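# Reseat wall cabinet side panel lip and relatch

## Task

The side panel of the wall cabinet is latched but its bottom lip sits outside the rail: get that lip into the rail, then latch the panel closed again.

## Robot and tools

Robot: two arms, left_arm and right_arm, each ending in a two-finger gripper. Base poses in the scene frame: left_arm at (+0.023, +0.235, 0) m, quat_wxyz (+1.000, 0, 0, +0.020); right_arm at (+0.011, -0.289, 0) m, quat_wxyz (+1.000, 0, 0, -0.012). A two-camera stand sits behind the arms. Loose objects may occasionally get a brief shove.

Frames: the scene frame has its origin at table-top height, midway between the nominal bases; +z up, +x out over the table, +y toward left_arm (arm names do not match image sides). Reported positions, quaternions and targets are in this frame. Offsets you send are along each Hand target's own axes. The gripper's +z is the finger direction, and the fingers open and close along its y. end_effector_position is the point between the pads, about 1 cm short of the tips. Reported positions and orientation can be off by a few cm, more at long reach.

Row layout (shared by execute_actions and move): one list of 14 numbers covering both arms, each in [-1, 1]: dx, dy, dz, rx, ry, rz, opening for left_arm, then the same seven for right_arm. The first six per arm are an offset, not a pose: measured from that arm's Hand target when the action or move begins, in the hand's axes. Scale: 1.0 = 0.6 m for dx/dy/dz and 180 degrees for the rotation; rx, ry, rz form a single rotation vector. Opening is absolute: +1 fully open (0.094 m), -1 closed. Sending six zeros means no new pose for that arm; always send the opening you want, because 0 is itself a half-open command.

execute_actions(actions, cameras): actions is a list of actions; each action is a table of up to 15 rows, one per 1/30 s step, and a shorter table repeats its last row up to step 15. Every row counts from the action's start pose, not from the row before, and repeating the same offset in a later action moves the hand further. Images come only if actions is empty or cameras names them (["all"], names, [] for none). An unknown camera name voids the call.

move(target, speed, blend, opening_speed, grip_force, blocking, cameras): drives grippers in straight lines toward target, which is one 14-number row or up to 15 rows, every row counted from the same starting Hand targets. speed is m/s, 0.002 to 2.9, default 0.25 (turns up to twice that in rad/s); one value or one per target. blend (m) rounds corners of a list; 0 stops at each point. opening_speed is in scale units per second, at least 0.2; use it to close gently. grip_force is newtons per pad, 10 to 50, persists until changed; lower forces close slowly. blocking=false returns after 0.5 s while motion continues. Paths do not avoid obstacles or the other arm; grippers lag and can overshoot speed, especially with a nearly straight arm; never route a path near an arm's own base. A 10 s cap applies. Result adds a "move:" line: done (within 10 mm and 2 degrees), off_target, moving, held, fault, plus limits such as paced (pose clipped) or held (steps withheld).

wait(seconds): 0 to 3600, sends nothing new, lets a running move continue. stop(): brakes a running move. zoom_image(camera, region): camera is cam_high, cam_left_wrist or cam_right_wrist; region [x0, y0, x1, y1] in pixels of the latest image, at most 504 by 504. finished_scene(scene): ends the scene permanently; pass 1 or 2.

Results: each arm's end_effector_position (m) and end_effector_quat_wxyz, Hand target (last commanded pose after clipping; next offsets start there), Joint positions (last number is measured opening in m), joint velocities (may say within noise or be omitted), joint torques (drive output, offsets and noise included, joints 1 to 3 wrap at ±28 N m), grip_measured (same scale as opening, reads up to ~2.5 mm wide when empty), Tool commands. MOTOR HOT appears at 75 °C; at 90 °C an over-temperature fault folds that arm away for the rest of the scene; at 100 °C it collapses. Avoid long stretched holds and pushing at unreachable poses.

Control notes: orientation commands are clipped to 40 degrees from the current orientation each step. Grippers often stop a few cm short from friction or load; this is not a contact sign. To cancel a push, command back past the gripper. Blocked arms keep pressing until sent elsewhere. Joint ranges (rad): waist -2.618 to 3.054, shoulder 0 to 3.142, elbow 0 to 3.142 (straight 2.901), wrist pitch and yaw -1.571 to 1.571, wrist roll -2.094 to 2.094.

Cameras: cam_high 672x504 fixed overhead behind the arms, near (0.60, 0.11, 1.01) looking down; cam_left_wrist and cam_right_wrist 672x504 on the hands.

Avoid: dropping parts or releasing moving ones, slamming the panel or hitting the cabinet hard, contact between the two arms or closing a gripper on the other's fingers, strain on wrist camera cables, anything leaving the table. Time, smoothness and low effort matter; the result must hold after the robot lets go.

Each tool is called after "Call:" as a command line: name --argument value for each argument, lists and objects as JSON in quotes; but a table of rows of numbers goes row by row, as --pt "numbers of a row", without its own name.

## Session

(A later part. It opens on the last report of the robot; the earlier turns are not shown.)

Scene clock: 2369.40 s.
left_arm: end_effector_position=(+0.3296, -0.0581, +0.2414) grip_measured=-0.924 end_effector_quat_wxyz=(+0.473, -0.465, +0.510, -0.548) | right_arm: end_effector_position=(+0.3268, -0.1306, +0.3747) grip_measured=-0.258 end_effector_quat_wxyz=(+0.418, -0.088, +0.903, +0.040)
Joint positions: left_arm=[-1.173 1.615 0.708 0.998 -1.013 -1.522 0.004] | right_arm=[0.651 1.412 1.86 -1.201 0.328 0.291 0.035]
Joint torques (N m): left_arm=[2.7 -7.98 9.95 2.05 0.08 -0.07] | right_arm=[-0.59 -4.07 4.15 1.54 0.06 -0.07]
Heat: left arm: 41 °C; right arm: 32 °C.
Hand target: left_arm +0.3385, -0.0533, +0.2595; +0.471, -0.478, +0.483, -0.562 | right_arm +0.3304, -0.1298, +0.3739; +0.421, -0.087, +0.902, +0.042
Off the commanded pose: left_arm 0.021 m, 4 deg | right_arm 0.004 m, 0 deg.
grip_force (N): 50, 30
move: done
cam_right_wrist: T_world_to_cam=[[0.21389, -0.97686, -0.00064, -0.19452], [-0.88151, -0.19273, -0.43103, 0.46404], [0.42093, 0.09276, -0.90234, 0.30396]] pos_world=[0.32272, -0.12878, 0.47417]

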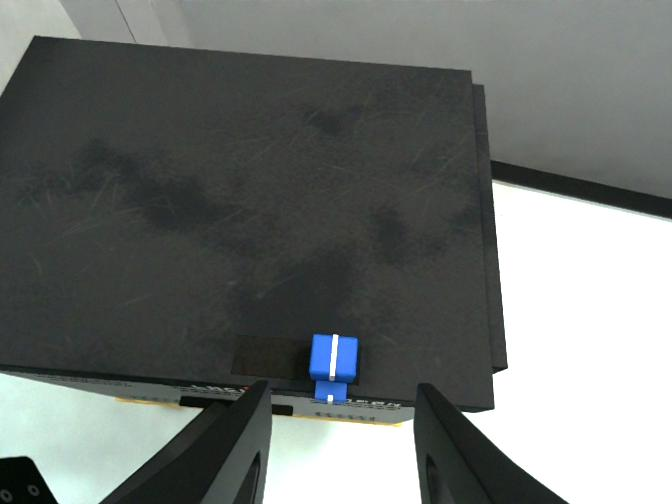

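Call:
move --target '[0, 0, 0, 0, 0, 0, -1.0, 0.00527, 0, 0.0323, 0, 0, 0, -0.255]' --speed 0.06 --cameras '["cam_right_wrist"]'

Scene clock: 2386.33 s.
left_arm: end_effector_position=(+0.3296, -0.0581, +0.2414) grip_measured=-0.924 end_effector_quat_wxyz=(+0.473, -0.465, +0.510, -0.548) | right_arm: end_effector_position=(+0.3393, -0.1281, +0.3610) grip_measured=-0.258 end_effector_quat_wxyz=(+0.419, -0.088, +0.903, +0.040)
Joint positions: left_arm=[-1.173 1.615 0.708 0.998 -1.013 -1.522 0.004] | right_arm=[0.629 1.412 1.788 -1.122 0.312 0.275 0.035]
Joint torques (N m): left_arm=[2.61 -8.09 9.87 2.03 0.07 -0.07] | right_arm=[-0.59 -4.26 4.1 1.57 0.05 -0.05]
Heat: left arm: 41 °C; right arm: 31 °C.
Hand target: left_arm +0.3385, -0.0533, +0.2595; +0.471, -0.478, +0.483, -0.562 | right_arm +0.3430, -0.1275, +0.3590; +0.421, -0.087, +0.902, +0.041
Off the commanded pose: left_arm 0.021 m, 4 deg | right_arm 0.004 m, 0 deg.
grip_force (N): 50, 30
move: done
cam_right_wrist: T_world_to_cam=[[0.21342, -0.97696, -0.00146, -0.19439], [-0.88062, -0.19173, -0.43331, 0.47029], [0.42304, 0.09376, -0.90125, 0.28513]] pos_world=[0.33501, -0.12648, 0.46047]

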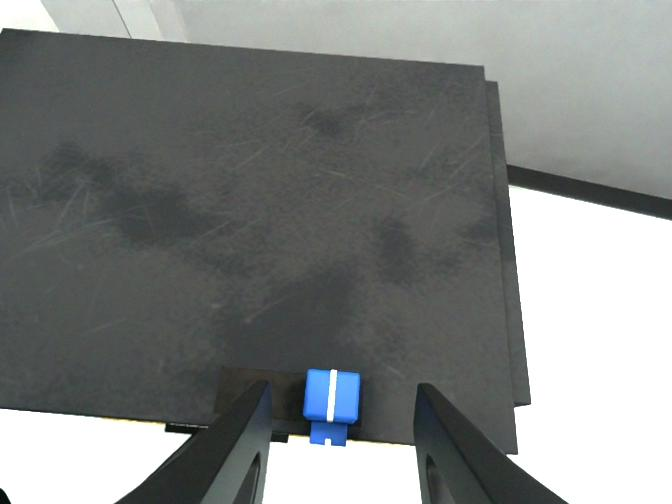

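Call:
move --target '[0, 0, 0, 0, 0, 0, -1.0, 0.00486, 0, 0.0305, 0, 0, 0, -0.255]' --speed 0.06 --cameras '["cam_right_wrist"]'

Scene clock: 2407.10 s.
left_arm: end_effector_position=(+0.3296, -0.0581, +0.2414) grip_measured=-0.924 end_effector_quat_wxyz=(+0.473, -0.465, +0.510, -0.548) | right_arm: end_effector_position=(+0.3509, -0.1258, +0.3477) grip_measured=-0.258 end_effector_quat_wxyz=(+0.420, -0.087, +0.903, +0.040)
Joint positions: left_arm=[-1.173 1.615 0.708 0.998 -1.013 -1.522 0.004] | right_arm=[0.61 1.416 1.727 -1.05 0.298 0.262 0.035]
Joint torques (N m): left_arm=[2.59 -7.98 9.94 2.04 0.08 -0.08] | right_arm=[-0.59 -4.36 4.29 1.59 0.04 -0.06]
Heat: left arm: 41 °C; right arm: 31 °C.
Hand target: left_arm +0.3385, -0.0533, +0.2595; +0.471, -0.478, +0.483, -0.562 | right_arm +0.3549, -0.1250, +0.3450; +0.421, -0.087, +0.902, +0.042
Off the commanded pose: left_arm 0.021 m, 4 deg | right_arm 0.005 m, 0 deg.
grip_force (N): 50, 30
move: done
cam_right_wrist: T_world_to_cam=[[0.21341, -0.97696, -0.00212, -0.19442], [-0.88019, -0.19132, -0.43435, 0.47545], [0.42394, 0.09456, -0.90074, 0.26763]] pos_world=[0.34651, -0.12428, 0.44717]

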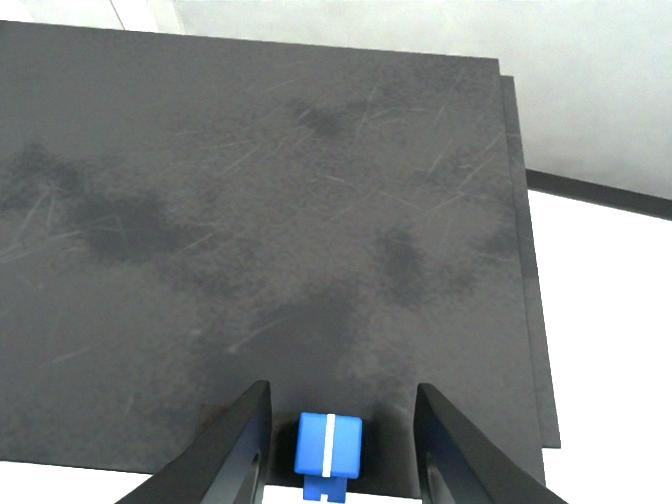

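Call:
move --pt "0 0 0 0 0 0 -1.0 0 0.005 0 0 0 0 -0.255" --pt "0 0 0 0 0 0 -1.0 0 0.005 0 0 0 0 -0.78" --speed 0.05 --opening_speed 0.5 --cameras '["cam_right_wrist"]'

Scene clock: 2418.37 s.
left_arm: end_effector_position=(+0.3296, -0.0581, +0.2414) grip_measured=-0.924 end_effector_quat_wxyz=(+0.473, -0.465, +0.510, -0.548) | right_arm: end_effector_position=(+0.3510, -0.1242, +0.3475) grip_measured=-0.688 end_effector_quat_wxyz=(+0.419, -0.086, +0.903, +0.045)
Joint positions: left_arm=[-1.173 1.615 0.708 0.998 -1.013 -1.522 0.004] | right_arm=[0.61 1.418 1.727 -1.047 0.291 0.268 0.015]
Joint torques (N m): left_arm=[2.61 -7.99 9.99 2.01 0.05 -0.08] | right_arm=[0.42 -4.16 4.64 1.55 0.18 -0.06]
Heat: left arm: 40 °C; right arm: 32 °C.
Hand target: left_arm +0.3385, -0.0533, +0.2595; +0.471, -0.478, +0.483, -0.562 | right_arm +0.3544, -0.1220, +0.3450; +0.421, -0.087, +0.902, +0.042
Off the commanded pose: left_arm 0.021 m, 4 deg | right_arm 0.005 m, 0 deg.
grip_force (N): 50, 30
move: done
cam_right_wrist: T_world_to_cam=[[0.21485, -0.97658, -0.01166, -0.18991], [-0.88086, -0.18861, -0.43418, 0.47627], [0.42181, 0.10355, -0.90075, 0.26911]] pos_world=[0.34682, -0.1235, 0.44697]

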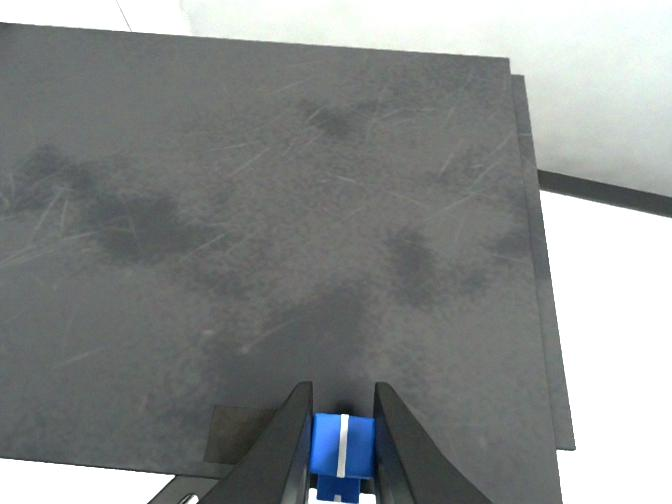

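Call:
move --target '[0, 0, 0, 0, 0, 0, -1.0, 0, 0.0433, 0, 0, 0, 0, -0.78]' --speed 0.06 --cameras '["cam_right_wrist"]'

Scene clock: 2436.27 s.
left_arm: end_effector_position=(+0.3296, -0.0581, +0.2414) grip_measured=-0.924 end_effector_quat_wxyz=(+0.473, -0.465, +0.510, -0.548) | right_arm: end_effector_position=(+0.3486, -0.1103, +0.3471) grip_measured=-0.692 end_effector_quat_wxyz=(+0.427, -0.074, +0.901, +0.030)
Joint positions: left_arm=[-1.173 1.615 0.708 0.998 -1.013 -1.522 0.004] | right_arm=[0.688 1.443 1.739 -1.049 0.389 0.331 0.014]
Joint torques (N m): left_arm=[2.55 -7.94 9.91 2.04 0.08 -0.07] | right_arm=[1.7 -2.97 7.13 1.34 -0.08 -0.05]
Heat: left arm: 40 °C; right arm: 32 °C.
Hand target: left_arm +0.3385, -0.0533, +0.2595; +0.471, -0.478, +0.483, -0.562 | right_arm +0.3494, -0.0966, +0.3450; +0.421, -0.087, +0.902, +0.041
Off the commanded pose: left_arm 0.021 m, 4 deg | right_arm 0.014 m, 2 deg.
grip_force (N): 50, 30
move: off_target (right_arm)
cam_right_wrist: T_world_to_cam=[[0.18127, -0.98341, 0.00695, -0.17138], [-0.87872, -0.16514, -0.44787, 0.48318], [0.44158, 0.07508, -0.89407, 0.25599]] pos_world=[0.34261, -0.10797, 0.44646]

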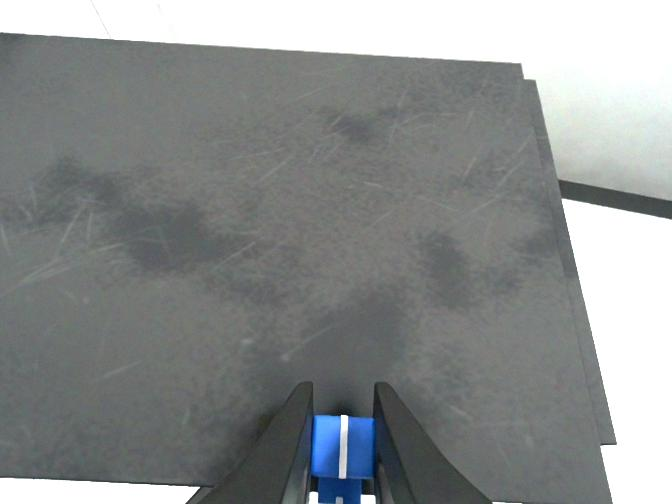

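Call:
move --target '[0, 0, 0, 0, 0, 0, -1.0, 0, 0.0217, 0, 0, 0, 0, -0.78]' --speed 0.06 --cameras '["cam_right_wrist"]'

Scene clock: 2447.93 s.
left_arm: end_effector_position=(+0.3296, -0.0581, +0.2414) grip_measured=-0.924 end_effector_quat_wxyz=(+0.473, -0.465, +0.510, -0.548) | right_arm: end_effector_position=(+0.3468, -0.0987, +0.3474) grip_measured=-0.692 end_effector_quat_wxyz=(+0.428, -0.073, +0.900, +0.029)
Joint positions: left_arm=[-1.173 1.615 0.708 0.998 -1.013 -1.522 0.004] | right_arm=[0.73 1.469 1.765 -1.061 0.423 0.362 0.014]
Joint torques (N m): left_arm=[2.56 -8.05 9.85 2.02 0.06 -0.06] | right_arm=[1.8 -3.17 7.12 1.34 -0.1 -0.02]
Heat: left arm: 40 °C; right arm: 32 °C.
Hand target: left_arm +0.3385, -0.0533, +0.2595; +0.471, -0.478, +0.483, -0.562 | right_arm +0.3469, -0.0839, +0.3452; +0.421, -0.087, +0.902, +0.042
Off the commanded pose: left_arm 0.021 m, 4 deg | right_arm 0.015 m, 2 deg.
grip_force (N): 50, 30
move: off_target (right_arm)
cam_right_wrist: T_world_to_cam=[[0.17825, -0.98395, 0.00873, -0.15935], [-0.87848, -0.16313, -0.44907, 0.48422], [0.44328, 0.07238, -0.89345, 0.2551]] pos_world=[0.3407, -0.09626, 0.44676]

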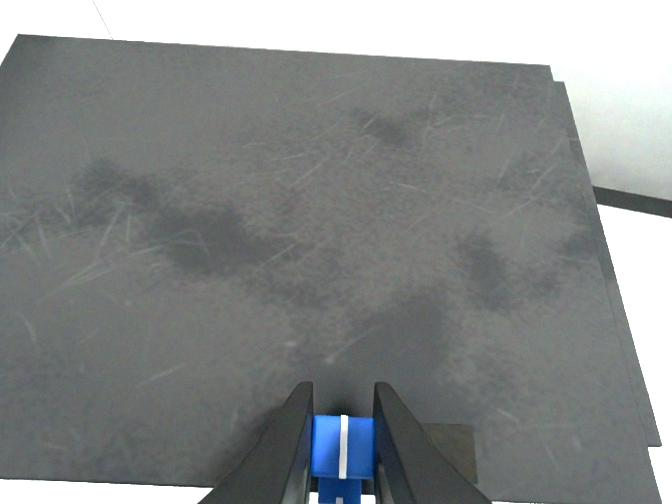

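Call:
move --target '[0, 0, 0, 0, 0, 0, -1.0, 0, 0.0133, 0, 0, 0, 0, -0.78]' --speed 0.05 --cameras '["cam_right_wrist"]'

Scene clock: 2461.33 s.
left_arm: end_effector_position=(+0.3296, -0.0581, +0.2414) grip_measured=-0.924 end_effector_quat_wxyz=(+0.473, -0.465, +0.510, -0.548) | right_arm: end_effector_position=(+0.3469, -0.0983, +0.3474) grip_measured=-0.693 end_effector_quat_wxyz=(+0.429, -0.068, +0.901, +0.017)
Joint positions: left_arm=[-1.173 1.615 0.708 0.998 -1.013 -1.522 0.004] | right_arm=[0.746 1.484 1.781 -1.079 0.459 0.378 0.014]
Joint torques (N m): left_arm=[2.56 -7.98 9.91 2.03 0.07 -0.08] | right_arm=[2.65 -3.22 7.15 1.41 -0.24 0.02]
Heat: left arm: 40 °C; right arm: 31 °C.
Hand target: left_arm +0.3385, -0.0533, +0.2595; +0.471, -0.478, +0.483, -0.562 | right_arm +0.3453, -0.0760, +0.3452; +0.421, -0.087, +0.902, +0.042
Off the commanded pose: left_arm 0.021 m, 4 deg | right_arm 0.022 m, 4 deg.
grip_force (N): 50, 30
move: off_target (right_arm)
cam_right_wrist: T_world_to_cam=[[0.15896, -0.98695, 0.02564, -0.15839], [-0.88031, -0.15345, -0.44889, 0.48587], [0.44696, 0.04879, -0.89322, 0.25143]] pos_world=[0.34051, -0.09403, 0.44675]

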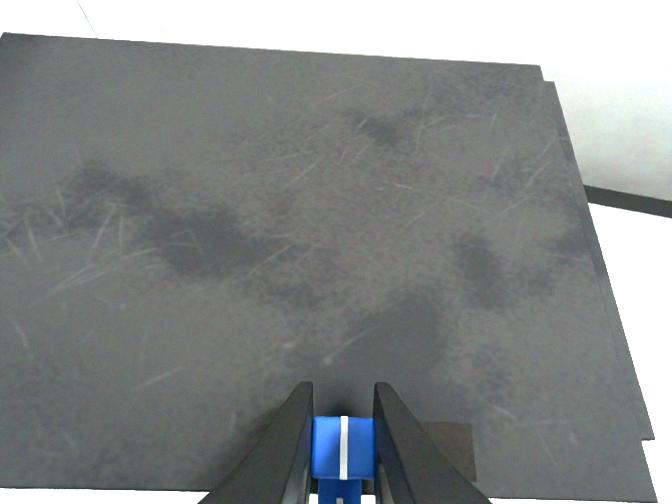

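Call:
move --pt "0 0 0 0 0 0 -1.0 0 -0.035 0 0 0 0 -0.78" --pt "0 0 0 0 0 0 -1.0 0 -0.035 0 0 0 0 -0.255" --speed 0.06 --opening_speed 0.6 --cameras '["cam_right_wrist"]'

Scene clock: 2477.33 s.
left_arm: end_effector_position=(+0.3296, -0.0581, +0.2414) grip_measured=-0.924 end_effector_quat_wxyz=(+0.473, -0.465, +0.510, -0.548) | right_arm: end_effector_position=(+0.3472, -0.0961, +0.3451) grip_measured=-0.258 end_effector_quat_wxyz=(+0.417, -0.089, +0.904, +0.039)
Joint positions: left_arm=[-1.173 1.615 0.708 0.998 -1.013 -1.522 0.004] | right_arm=[0.712 1.477 1.777 -1.071 0.372 0.335 0.035]
Joint torques (N m): left_arm=[2.59 -8.08 9.92 2.03 0.08 -0.07] | right_arm=[-0.55 -5.61 4.23 1.54 0.1 -0.07]
Heat: left arm: 40 °C; right arm: 32 °C.
Hand target: left_arm +0.3385, -0.0533, +0.2595; +0.471, -0.478, +0.483, -0.562 | right_arm +0.3494, -0.0966, +0.3451; +0.421, -0.087, +0.902, +0.041
Off the commanded pose: left_arm 0.021 m, 4 deg | right_arm 0.002 m, 1 deg.
grip_force (N): 50, 30
move: done
cam_right_wrist: T_world_to_cam=[[0.21432, -0.97676, 0.00098, -0.166], [-0.88227, -0.19402, -0.42891, 0.47531], [0.41913, 0.09106, -0.90335, 0.26627]] pos_world=[0.34332, -0.09417, 0.44456]

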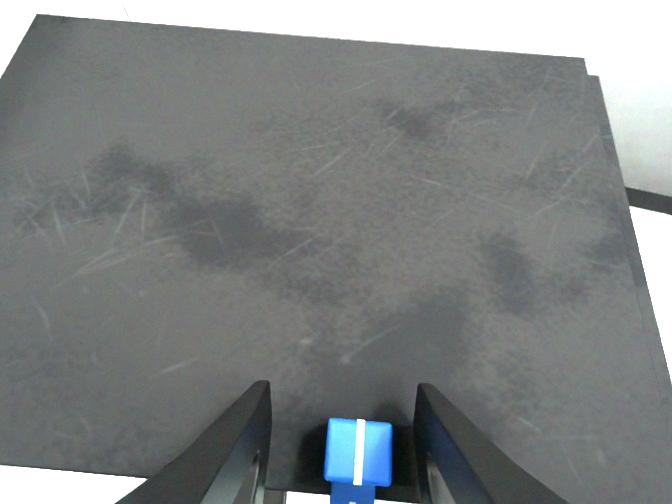

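Call:
move --target '[0, 0, 0, 0, 0, 0, -1.0, 0, 0, -0.108, 0, 0, 0, -0.255]' --speed 0.1 --cameras '["cam_right_wrist"]'

Scene clock: 2491.33 s.
left_arm: end_effector_position=(+0.3296, -0.0581, +0.2414) grip_measured=-0.924 end_effector_quat_wxyz=(+0.473, -0.465, +0.510, -0.548) | right_arm: end_effector_position=(+0.3028, -0.1032, +0.3703) grip_measured=-0.258 end_effector_quat_wxyz=(+0.402, -0.096, +0.910, +0.034)
Joint positions: left_arm=[-1.173 1.615 0.708 0.998 -1.013 -1.522 0.004] | right_arm=[0.805 1.45 1.913 -1.296 0.425 0.404 0.035]
Joint torques (N m): left_arm=[2.66 -8.02 9.98 2.04 0.09 -0.06] | right_arm=[0.68 -5.3 7.58 1.24 0.31 0.09]
Heat: left arm: 40 °C; right arm: 33 °C.
Hand target: left_arm +0.3385, -0.0533, +0.2595; +0.471, -0.478, +0.483, -0.562 | right_arm +0.3006, -0.1062, +0.3866; +0.421, -0.087, +0.902, +0.041
Off the commanded pose: left_arm 0.021 m, 4 deg | right_arm 0.017 m, 3 deg.
grip_force (N): 50, 30
move: off_target (right_arm)
cam_right_wrist: T_world_to_cam=[[0.22412, -0.97447, 0.01306, -0.17067], [-0.89265, -0.21064, -0.3985, 0.43567], [0.39108, 0.07766, -0.91708, 0.3206]] pos_world=[0.30177, -0.09944, 0.46985]

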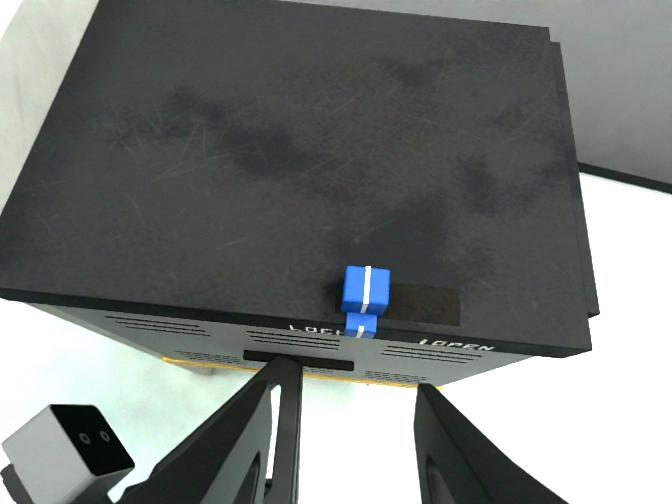

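Call:
zoom_image --camera "cam_right_wrist" --region '[270, 250, 510, 390]'

Scaled by 2.100 from the camera's image (finer frame: 960x720).

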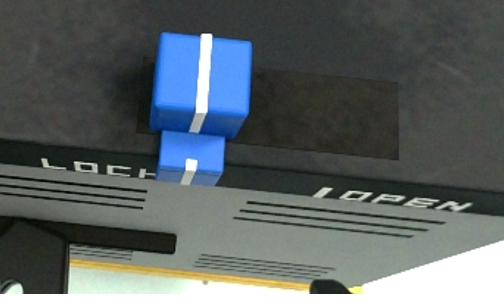

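Call:
zoom_image --camera "cam_right_wrist" --region '[275, 295, 395, 385]'

Call:
zoom_image --camera "cam_right_wrist" --region '[320, 250, 480, 340]'

Scaled by 4.200 from the camera's image (finer frame: 960x720).

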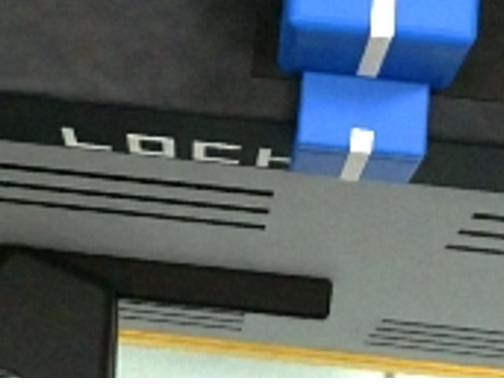

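Scaled by 3.150 from the camera's image (finer frame: 960x720).

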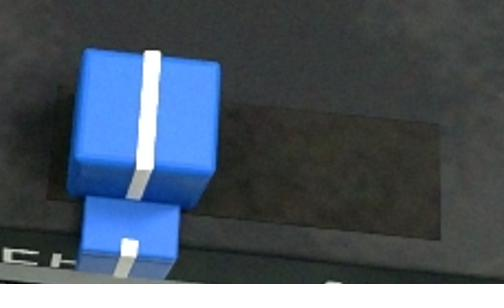

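Call:
move --pt "0.00413 -0.0018 -0.01253 0 0 0 -1.0 0.0239 -0.1504 -0.0371 0 0 0 -0.255" --pt "0.00413 -0.0018 -0.01253 0 0 0 -1.0 0.1772 -0.2641 0.05225 -0.1735 0.0204 0.1781 -0.255" --pt "0.00413 -0.0018 -0.01253 0 0 0 -1.0 0.2932 -0.1538 0.1914 -0.3469 0.0407 0.3562 -0.255" --speed 0.18 --blend '[0.03, 0.03, 0]' --cameras '["cam_right_wrist", "cam_high"]'

Scene clock: 2637.03 s.
left_arm: end_effector_position=(+0.3294, -0.0582, +0.2414) grip_measured=-0.924 end_effector_quat_wxyz=(+0.473, -0.465, +0.510, -0.548) | right_arm: end_effector_position=(+0.2946, -0.2032, +0.1810) grip_measured=-0.258 end_effector_quat_wxyz=(+0.176, +0.186, +0.693, +0.674)
Joint positions: left_arm=[-1.174 1.615 0.708 0.998 -1.013 -1.522 0.004] | right_arm=[-0.329 1.329 0.315 0.837 -1.402 1.404 0.035]
Joint torques (N m): left_arm=[0.17 -8.61 9.52 2.04 -0.19 -0.02] | right_arm=[0.73 -2.74 3.59 1.4 -0.02 -0.08]
Heat: left arm: 40 °C; right arm: 33 °C.
Hand target: left_arm +0.3307, -0.0550, +0.2602; +0.471, -0.478, +0.483, -0.563 | right_arm +0.2939, -0.2012, +0.1780; +0.183, +0.184, +0.687, +0.679
Off the commanded pose: left_arm 0.019 m, 4 deg | right_arm 0.004 m, 1 deg.
grip_force (N): 50, 30
move: off_target (left_arm)
cam_right_wrist: T_world_to_cam=[[-0.00073, -0.01241, -0.99992, 0.18127], [-0.99523, 0.09752, -0.00048, 0.3527], [0.09752, 0.99516, -0.01242, 0.26707]] pos_world=[0.32511, -0.29792, 0.18475]
Images, in order (width x height): cam_high 672x504, cam_right_wrist 672x504.

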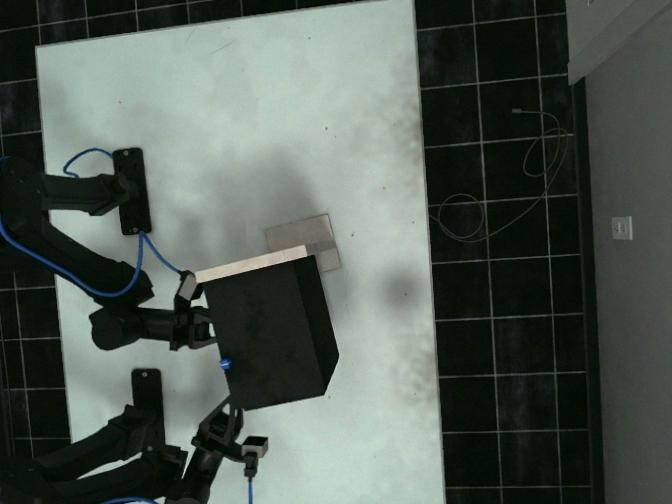

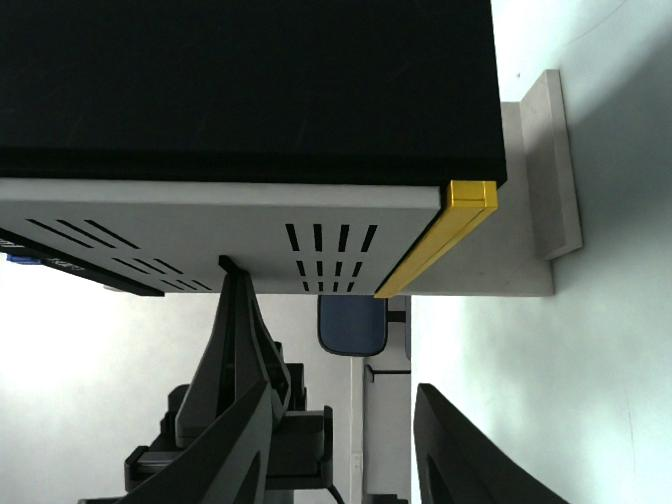

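Call:
zoom_image --camera "cam_right_wrist" --region '[380, 150, 540, 270]'

Call:
zoom_image --camera "cam_right_wrist" --region '[0, 150, 220, 315]'

Scaled by 3.150 from the camera's image (finer frame: 960x720).

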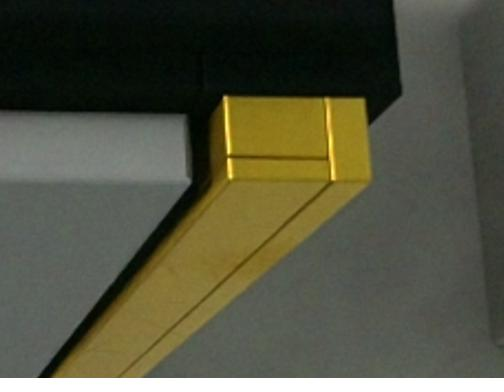

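Scaled by 2.291 from the camera's image (finer frame: 960x720).

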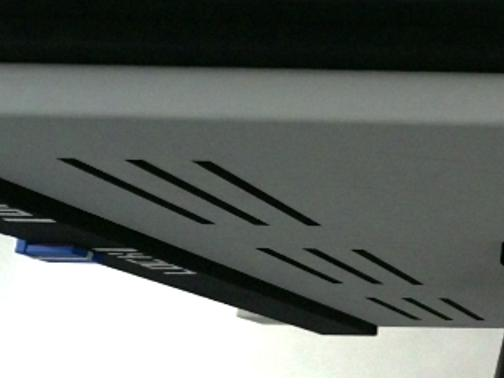

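Call:
move --target '[0.00517, -0.00225, -0.01567, 0, 0, 0, -1.0, 0, 0, 0, 0, 0, 0, -0.255]' --speed 0.03 --cameras '["cam_right_wrist"]'

Scene clock: 2698.07 s.
left_arm: end_effector_position=(+0.3258, -0.0594, +0.2412) grip_measured=-0.924 end_effector_quat_wxyz=(+0.473, -0.466, +0.509, -0.548) | right_arm: end_effector_position=(+0.2946, -0.2032, +0.1810) grip_measured=-0.258 end_effector_quat_wxyz=(+0.176, +0.186, +0.693, +0.674)
Joint positions: left_arm=[-1.187 1.615 0.708 0.998 -1.029 -1.522 0.004] | right_arm=[-0.329 1.329 0.315 0.838 -1.402 1.404 0.035]
Joint torques (N m): left_arm=[-1.59 -9.52 8.95 2.07 -0.37 0.04] | right_arm=[0.72 -2.93 3.7 1.28 -0.02 -0.13]
Heat: left arm: 40 °C; right arm: 33 °C.
Hand target: left_arm +0.3209, -0.0571, +0.2611; +0.471, -0.478, +0.483, -0.563 | right_arm +0.2936, -0.2013, +0.1783; +0.180, +0.184, +0.694, +0.673 (not the last commanded pose)
Off the commanded pose: left_arm 0.021 m, 4 deg | right_arm 0.004 m, 1 deg.
grip_force (N): 50, 30
move: off_target (left_arm)
cam_right_wrist: T_world_to_cam=[[-0.00072, -0.01231, -0.99992, 0.1814], [-0.99523, 0.09752, -0.00048, 0.3527], [0.09752, 0.99516, -0.01232, 0.26705]] pos_world=[0.32511, -0.29792, 0.18485]

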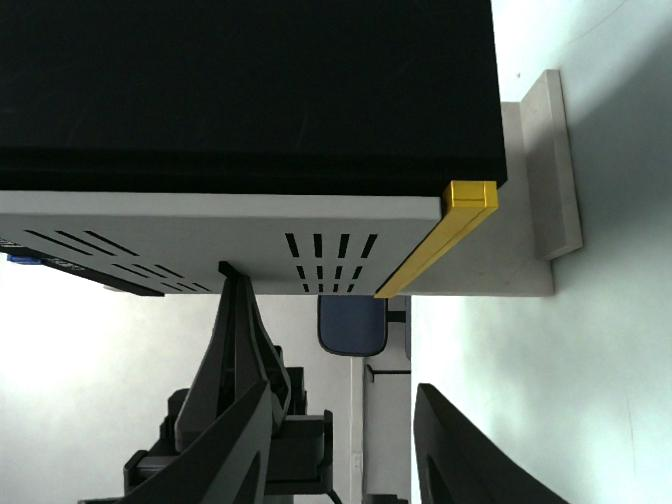

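Call:
zoom_image --camera "cam_right_wrist" --region '[380, 150, 540, 270]'

Call:
zoom_image --camera "cam_right_wrist" --region '[0, 150, 220, 315]'

Scaled by 3.150 from the camera's image (finer frame: 960x720).

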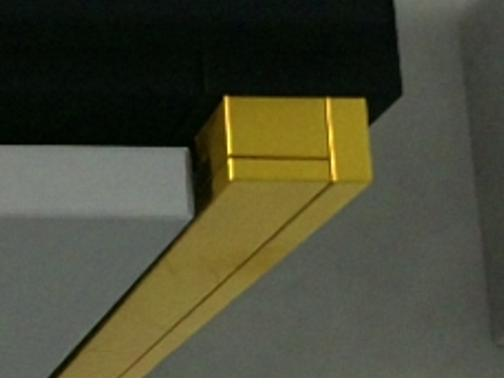

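Scaled by 2.291 from the camera's image (finer frame: 960x720).

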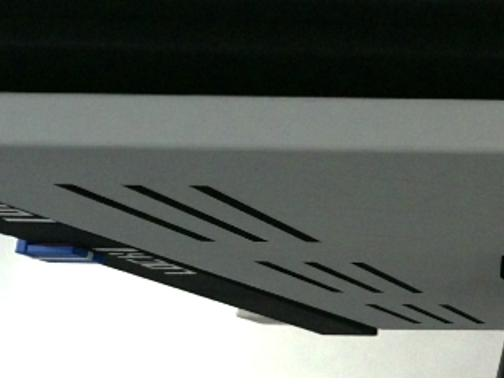

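Call:
move --target '[0.00413, -0.0018, -0.01253, 0, 0, 0, -1.0, 0, 0, 0, 0, 0, 0, -0.255]' --speed 0.03 --cameras '["cam_right_wrist"]'

Call:
zoom_image --camera "cam_right_wrist" --region '[380, 150, 540, 270]'

Call:
zoom_image --camera "cam_right_wrist" --region '[0, 150, 220, 315]'

Scene clock: 2746.57 s.
left_arm: end_effector_position=(+0.3247, -0.0595, +0.2411) grip_measured=-0.924 end_effector_quat_wxyz=(+0.473, -0.467, +0.509, -0.547) | right_arm: end_effector_position=(+0.2946, -0.2032, +0.1810) grip_measured=-0.258 end_effector_quat_wxyz=(+0.176, +0.186, +0.693, +0.674)
Joint positions: left_arm=[-1.192 1.615 0.708 0.998 -1.036 -1.522 0.004] | right_arm=[-0.329 1.329 0.315 0.838 -1.402 1.404 0.035]
Joint torques (N m): left_arm=[-3.6 -10.04 8.54 2.11 -0.56 0.08] | right_arm=[0.7 -2.95 3.7 1.28 -0.02 -0.13]
Heat: left arm: 39 °C; right arm: 33 °C.
Hand target: left_arm +0.3132, -0.0587, +0.2618; +0.471, -0.478, +0.483, -0.563 | right_arm +0.2936, -0.2013, +0.1783; +0.180, +0.184, +0.694, +0.673
Off the commanded pose: left_arm 0.024 m, 4 deg | right_arm 0.004 m, 1 deg.
grip_force (N): 50, 30
move: off_target (left_arm)
cam_right_wrist: T_world_to_cam=[[-0.00072, -0.01231, -0.99992, 0.1814], [-0.99523, 0.09752, -0.00048, 0.3527], [0.09752, 0.99516, -0.01232, 0.26705]] pos_world=[0.32511, -0.29792, 0.18485]

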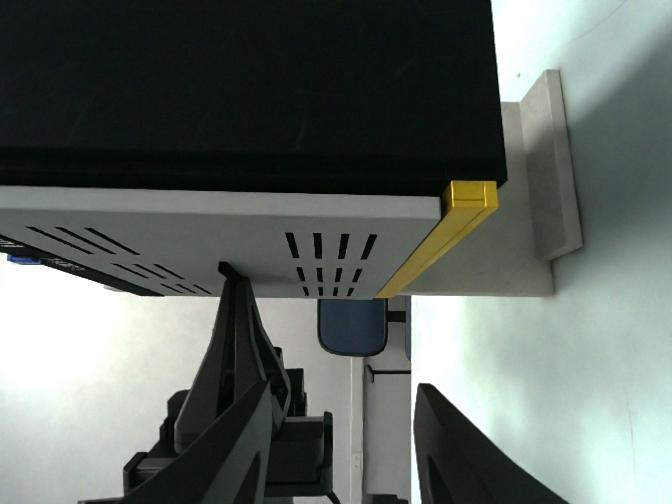

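Scaled by 3.150 from the camera's image (finer frame: 960x720).

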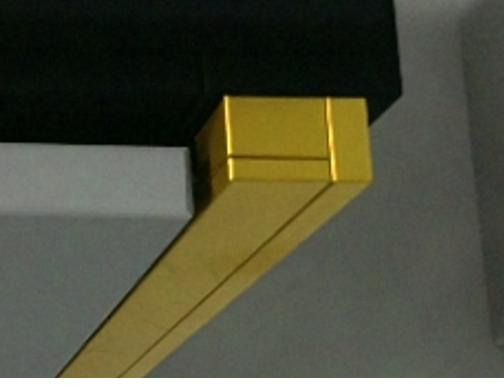

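Scaled by 2.291 from the camera's image (finer frame: 960x720).

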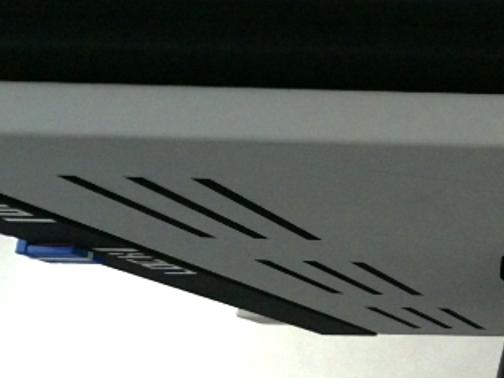

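Call:
move --target '[-0.0135, 0.0059, 0.0407, 0, 0, 0, -1.0, 0, 0, 0, 0, 0, 0, -0.255]' --speed 0.03 --cameras '["cam_right_wrist"]'

Call:
zoom_image --camera "cam_right_wrist" --region '[380, 150, 540, 270]'

Call:
zoom_image --camera "cam_right_wrist" --region '[0, 150, 220, 315]'

Scene clock: 2796.60 s.
left_arm: end_effector_position=(+0.3282, -0.0581, +0.2414) grip_measured=-0.924 end_effector_quat_wxyz=(+0.474, -0.467, +0.509, -0.547) | right_arm: end_effector_position=(+0.2946, -0.2032, +0.1810) grip_measured=-0.258 end_effector_quat_wxyz=(+0.176, +0.186, +0.693, +0.674)
Joint positions: left_arm=[-1.179 1.615 0.708 0.998 -1.023 -1.522 0.004] | right_arm=[-0.329 1.329 0.315 0.838 -1.402 1.404 0.035]
Joint torques (N m): left_arm=[3.12 -8.1 9.78 2.03 0.18 -0.08] | right_arm=[0.72 -2.93 3.7 1.28 -0.02 -0.14]
Heat: left arm: 39 °C; right arm: 33 °C.
Hand target: left_arm +0.3385, -0.0532, +0.2594; +0.471, -0.478, +0.483, -0.562 | right_arm +0.2936, -0.2013, +0.1783; +0.180, +0.184, +0.694, +0.673
Off the commanded pose: left_arm 0.021 m, 4 deg | right_arm 0.004 m, 1 deg.
grip_force (N): 50, 30
move: off_target (left_arm)
cam_right_wrist: T_world_to_cam=[[-0.00072, -0.01231, -0.99992, 0.1814], [-0.99523, 0.09752, -0.00048, 0.3527], [0.09752, 0.99516, -0.01232, 0.26705]] pos_world=[0.32511, -0.29792, 0.18485]

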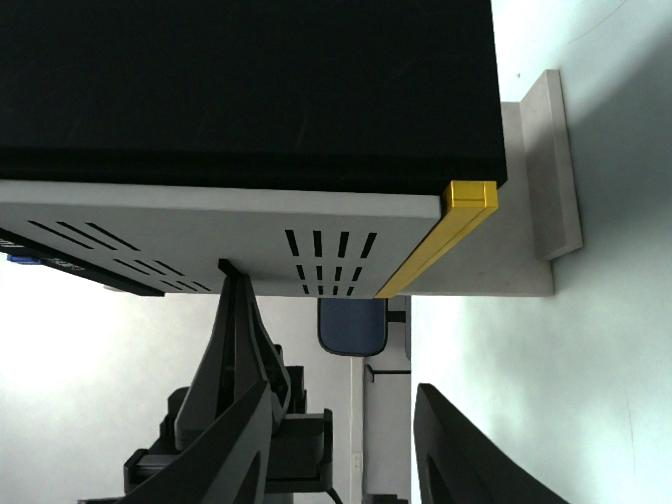

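Scaled by 3.150 from the camera's image (finer frame: 960x720).

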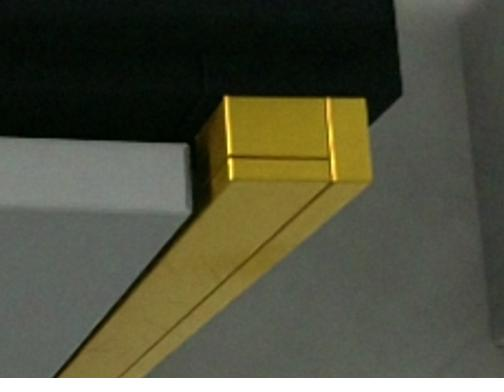

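Scaled by 2.291 from the camera's image (finer frame: 960x720).

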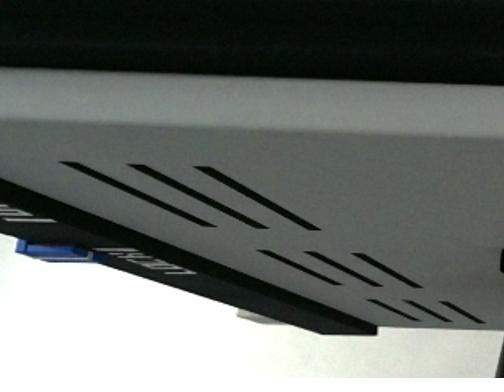

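Call:
move --target '[-0.0015, -0.0046, 0.0068, 0, 0, 0, -1.0, 0, 0, 0, 0, 0, 0, -0.255]' --speed 0.03 --cameras '["cam_right_wrist"]'

Call:
zoom_image --camera "cam_right_wrist" --region '[380, 150, 540, 270]'

Scene clock: 2809.93 s.
left_arm: end_effector_position=(+0.3296, -0.0579, +0.2414) grip_measured=-0.924 end_effector_quat_wxyz=(+0.473, -0.466, +0.509, -0.548) | right_arm: end_effector_position=(+0.2946, -0.2032, +0.1810) grip_measured=-0.258 end_effector_quat_wxyz=(+0.176, +0.186, +0.693, +0.674)
Joint positions: left_arm=[-1.173 1.615 0.708 0.996 -1.014 -1.523 0.004] | right_arm=[-0.329 1.329 0.315 0.838 -1.402 1.404 0.035]
Joint torques (N m): left_arm=[3.75 -8.57 10.65 1.88 0.21 -0.09] | right_arm=[0.7 -2.95 3.71 1.28 -0.02 -0.13]
Heat: left arm: 40 °C; right arm: 33 °C.
Hand target: left_arm +0.3424, -0.0525, +0.2623; +0.471, -0.478, +0.483, -0.562 | right_arm +0.2936, -0.2013, +0.1783; +0.180, +0.184, +0.694, +0.673
Off the commanded pose: left_arm 0.025 m, 4 deg | right_arm 0.004 m, 1 deg.
grip_force (N): 50, 30
move: off_target (left_arm)
cam_right_wrist: T_world_to_cam=[[-0.00072, -0.01231, -0.99992, 0.1814], [-0.99523, 0.09752, -0.00048, 0.3527], [0.09752, 0.99516, -0.01232, 0.26705]] pos_world=[0.32511, -0.29792, 0.18485]

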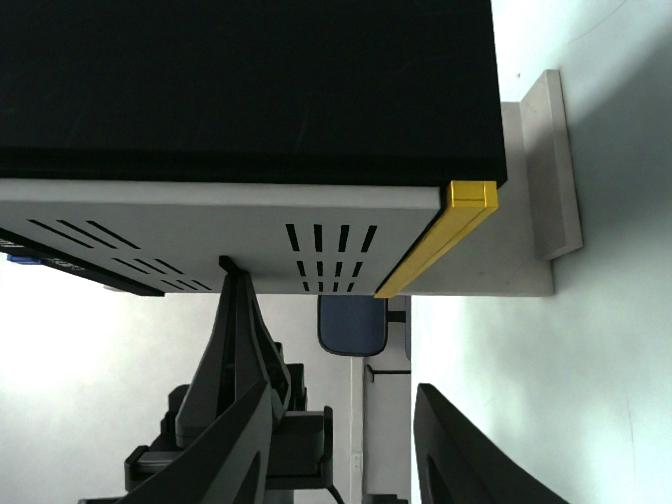

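Scaled by 3.150 from the camera's image (finer frame: 960x720).

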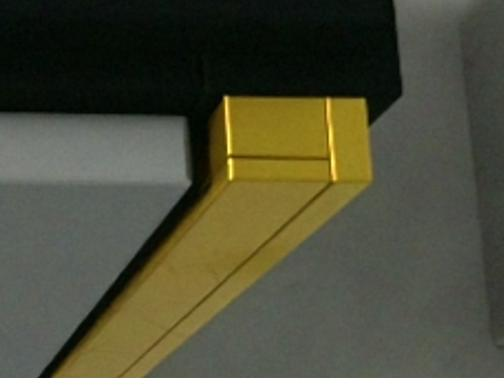

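Call:
move --target '[0.0042, 0.0204, -0.0210, 0, 0, 0, -1.0, 0, 0, 0, 0, 0, 0, -0.255]' --speed 0.04 --cameras '["cam_right_wrist"]'

Call:
zoom_image --camera "cam_right_wrist" --region '[380, 150, 540, 270]'

Scene clock: 2853.93 s.
left_arm: end_effector_position=(+0.3294, -0.0578, +0.2418) grip_measured=-0.924 end_effector_quat_wxyz=(+0.473, -0.466, +0.508, -0.548) | right_arm: end_effector_position=(+0.2946, -0.2032, +0.1810) grip_measured=-0.258 end_effector_quat_wxyz=(+0.176, +0.186, +0.693, +0.674)
Joint positions: left_arm=[-1.174 1.615 0.708 0.999 -1.017 -1.523 0.004] | right_arm=[-0.329 1.329 0.315 0.838 -1.402 1.404 0.035]
Joint torques (N m): left_arm=[0.27 -6.15 7.57 2.48 -0.16 -0.07] | right_arm=[0.72 -2.93 3.7 1.28 -0.02 -0.13]
Heat: left arm: 41 °C; right arm: 33 °C.
Hand target: left_arm +0.3305, -0.0549, +0.2494; +0.471, -0.478, +0.483, -0.562 | right_arm +0.2936, -0.2013, +0.1783; +0.180, +0.184, +0.694, +0.673
Off the commanded pose: left_arm 0.008 m, 4 deg | right_arm 0.004 m, 1 deg.
grip_force (N): 50, 30
move: off_target (left_arm)
cam_right_wrist: T_world_to_cam=[[-0.00072, -0.01231, -0.99992, 0.1814], [-0.99523, 0.09752, -0.00048, 0.3527], [0.09752, 0.99516, -0.01232, 0.26705]] pos_world=[0.32511, -0.29792, 0.18485]

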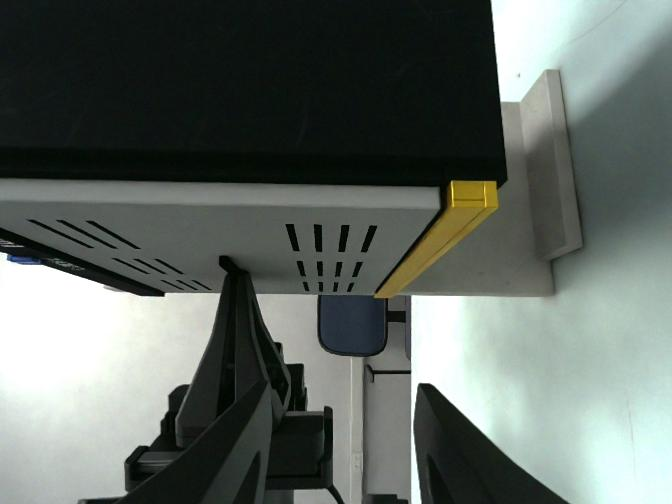

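Scaled by 3.150 from the camera's image (finer frame: 960x720).

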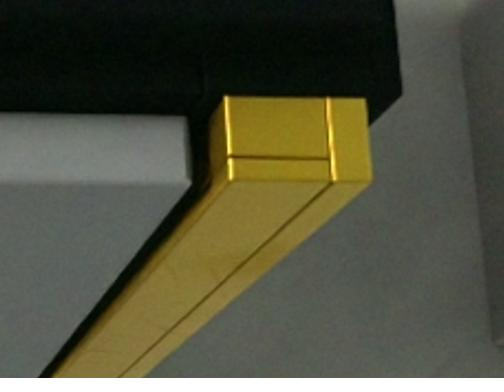

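Call:
zoom_image --camera "cam_right_wrist" --region '[350, 210, 470, 310]'

Scaled by 4.200 from the camera's image (finer frame: 960x720).

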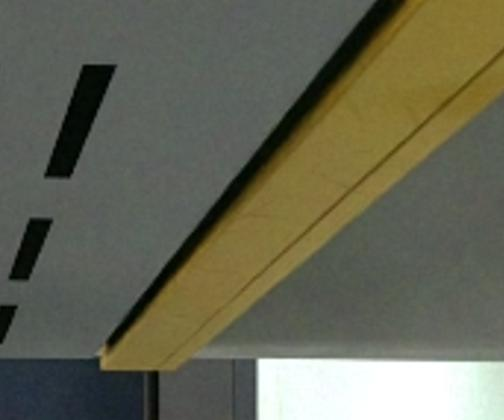

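Call:
move --target '[0, 0, 0, 0, 0, 0, -0.3, 0, 0, 0, 0, 0, 0, -0.255]' --speed 0.05 --opening_speed 0.4 --cameras '["cam_right_wrist"]'

Call:
zoom_image --camera "cam_right_wrist" --region '[380, 150, 540, 270]'

Call:
zoom_image --camera "cam_right_wrist" --region '[0, 150, 220, 315]'

Scene clock: 2879.90 s.
left_arm: end_effector_position=(+0.3286, -0.0565, +0.2524) grip_measured=-0.303 end_effector_quat_wxyz=(+0.462, -0.476, +0.482, -0.573) | right_arm: end_effector_position=(+0.2946, -0.2032, +0.1810) grip_measured=-0.258 end_effector_quat_wxyz=(+0.176, +0.186, +0.693, +0.674)
Joint positions: left_arm=[-1.175 1.615 0.708 1.064 -1.018 -1.537 0.033] | right_arm=[-0.329 1.329 0.315 0.838 -1.402 1.404 0.035]
Joint torques (N m): left_arm=[0.23 -5.75 7.46 1.82 -0.11 0.11] | right_arm=[0.72 -2.93 3.71 1.29 -0.03 -0.13]
Heat: left arm: 40 °C; right arm: 33 °C.
Hand target: left_arm +0.3304, -0.0549, +0.2494; +0.471, -0.478, +0.483, -0.562 | right_arm +0.2936, -0.2013, +0.1783; +0.180, +0.184, +0.694, +0.673
Off the commanded pose: left_arm 0.004 m, 2 deg | right_arm 0.004 m, 1 deg.
grip_force (N): 50, 30
move: done
cam_right_wrist: T_world_to_cam=[[-0.00072, -0.01231, -0.99992, 0.1814], [-0.99523, 0.09752, -0.00048, 0.3527], [0.09752, 0.99516, -0.01232, 0.26705]] pos_world=[0.32511, -0.29792, 0.18485]

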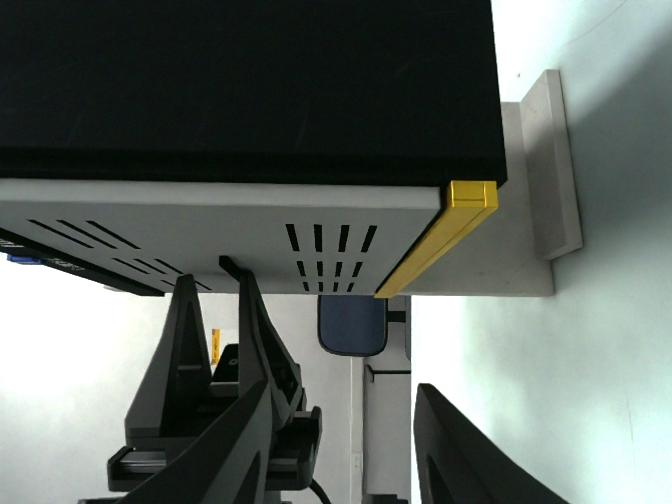

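Scaled by 3.150 from the camera's image (finer frame: 960x720).

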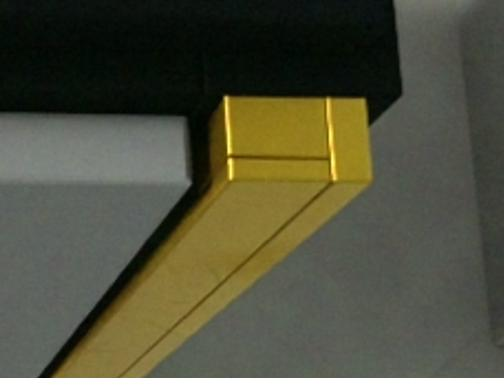

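Scaled by 2.291 from the camera's image (finer frame: 960x720).

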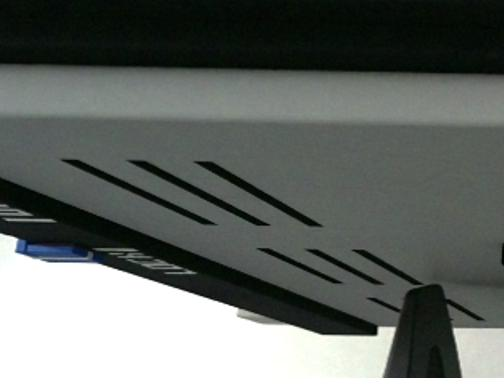

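Call:
move --target '[0, 0, 0, 0, 0, 0, -0.3, 0, 0, 0, 0, 0, 0, -0.255]' --speed 0.05 --cameras '["cam_left_wrist"]'

Scene clock: 2905.10 s.
left_arm: end_effector_position=(+0.3286, -0.0565, +0.2524) grip_measured=-0.303 end_effector_quat_wxyz=(+0.462, -0.476, +0.482, -0.573) | right_arm: end_effector_position=(+0.2946, -0.2032, +0.1810) grip_measured=-0.258 end_effector_quat_wxyz=(+0.176, +0.186, +0.693, +0.674)
Joint positions: left_arm=[-1.175 1.615 0.708 1.064 -1.018 -1.537 0.033] | right_arm=[-0.329 1.329 0.315 0.838 -1.402 1.404 0.035]
Joint torques (N m): left_arm=[0.24 -5.79 7.56 1.85 -0.12 0.15] | right_arm=[0.7 -2.93 3.7 1.28 -0.03 -0.13]
Heat: left arm: 39 °C; right arm: 33 °C.
Hand target: left_arm +0.3304, -0.0549, +0.2494; +0.471, -0.478, +0.483, -0.562 | right_arm +0.2936, -0.2013, +0.1783; +0.180, +0.184, +0.694, +0.673
Off the commanded pose: left_arm 0.004 m, 2 deg | right_arm 0.004 m, 1 deg.
grip_force (N): 50, 30
move: done
cam_left_wrist: T_world_to_cam=[[-0.07856, 0.10863, 0.99097, -0.21658], [-0.49597, -0.86655, 0.05568, 0.14028], [0.86478, -0.48712, 0.12195, -0.25325]] pos_world=[0.27156, 0.02173, 0.2377]

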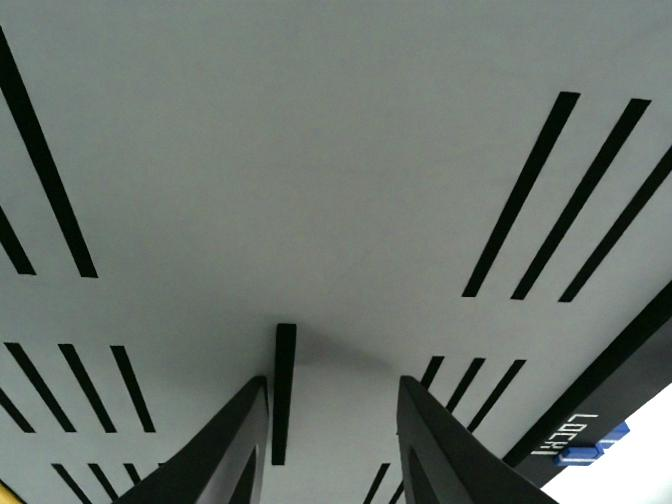

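Call:
zoom_image --camera "cam_left_wrist" --region '[500, 390, 660, 500]'

Scaled by 3.150 from the camera's image (finer frame: 960x720).

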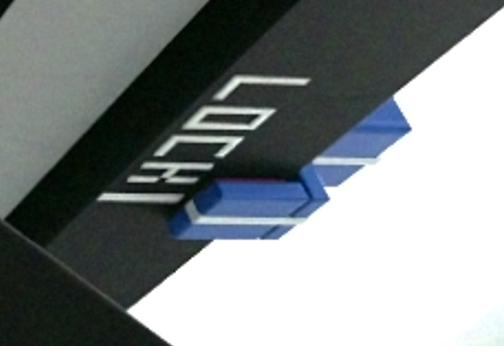

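Call:
move --target '[0, 0, -0.1333, 0, 0, 0, -0.3, 0, 0, 0, 0, 0, 0, -0.255]' --speed 0.08 --cameras '["cam_left_wrist", "cam_right_wrist"]'

Call:
zoom_image --camera "cam_right_wrist" --region '[380, 150, 540, 270]'

Call:
zoom_image --camera "cam_right_wrist" --region '[0, 150, 220, 315]'

Scene clock: 2936.70 s.
left_arm: end_effector_position=(+0.2536, -0.0521, +0.2438) grip_measured=-0.303 end_effector_quat_wxyz=(+0.462, -0.481, +0.479, -0.570) | right_arm: end_effector_position=(+0.2946, -0.2032, +0.1810) grip_measured=-0.258 end_effector_quat_wxyz=(+0.176, +0.186, +0.693, +0.674)
Joint positions: left_arm=[-1.423 1.572 0.585 1.252 -1.272 -1.422 0.033] | right_arm=[-0.329 1.329 0.315 0.838 -1.402 1.404 0.035]
Joint torques (N m): left_arm=[-0.66 -6.98 5.39 1.65 -0.04 0.25] | right_arm=[0.69 -2.93 3.71 1.28 -0.02 -0.14]
Heat: left arm: 39 °C; right arm: 33 °C.
Hand target: left_arm +0.2511, -0.0474, +0.2434; +0.471, -0.478, +0.483, -0.562 | right_arm +0.2936, -0.2013, +0.1783; +0.180, +0.184, +0.694, +0.673
Off the commanded pose: left_arm 0.005 m, 1 deg | right_arm 0.004 m, 1 deg.
grip_force (N): 50, 30
move: done
cam_left_wrist: T_world_to_cam=[[-0.07387, 0.11196, 0.99096, -0.21533], [-0.48722, -0.87107, 0.0621, 0.10339], [0.87015, -0.47823, 0.1189, -0.18536]] pos_world=[0.19576, 0.02552, 0.22901]
cam_right_wrist: T_world_to_cam=[[-0.00072, -0.01231, -0.99992, 0.1814], [-0.99523, 0.09752, -0.00048, 0.3527], [0.09752, 0.99516, -0.01232, 0.26705]] pos_world=[0.32511, -0.29792, 0.18485]

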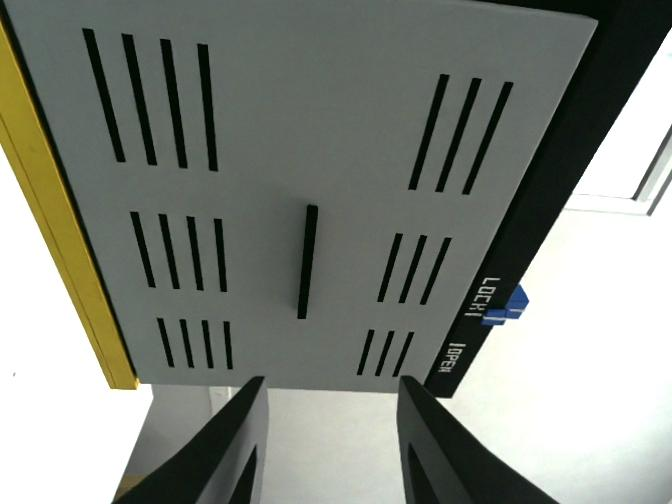

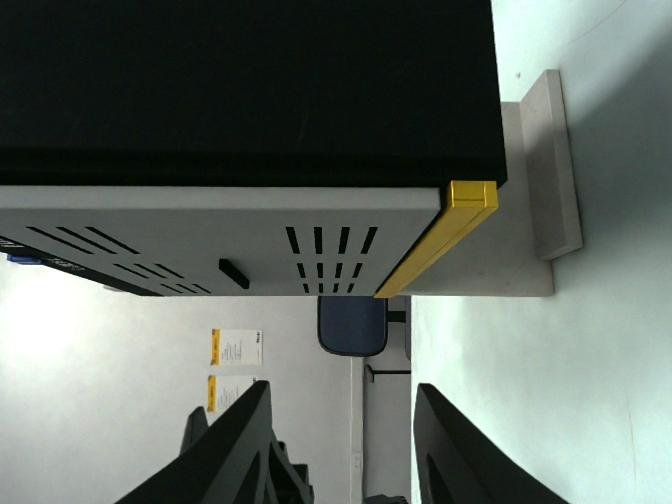

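Scaled by 3.150 from the camera's image (finer frame: 960x720).

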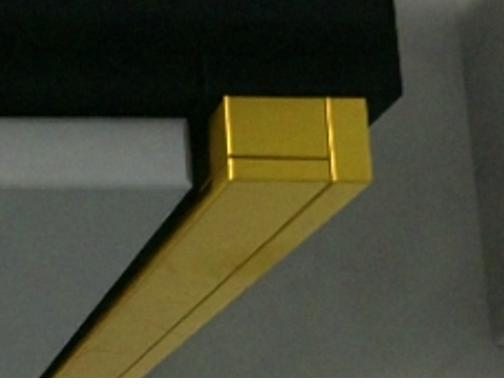

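Scaled by 2.291 from the camera's image (finer frame: 960x720).

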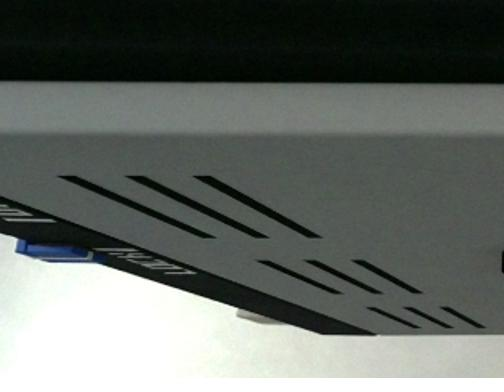

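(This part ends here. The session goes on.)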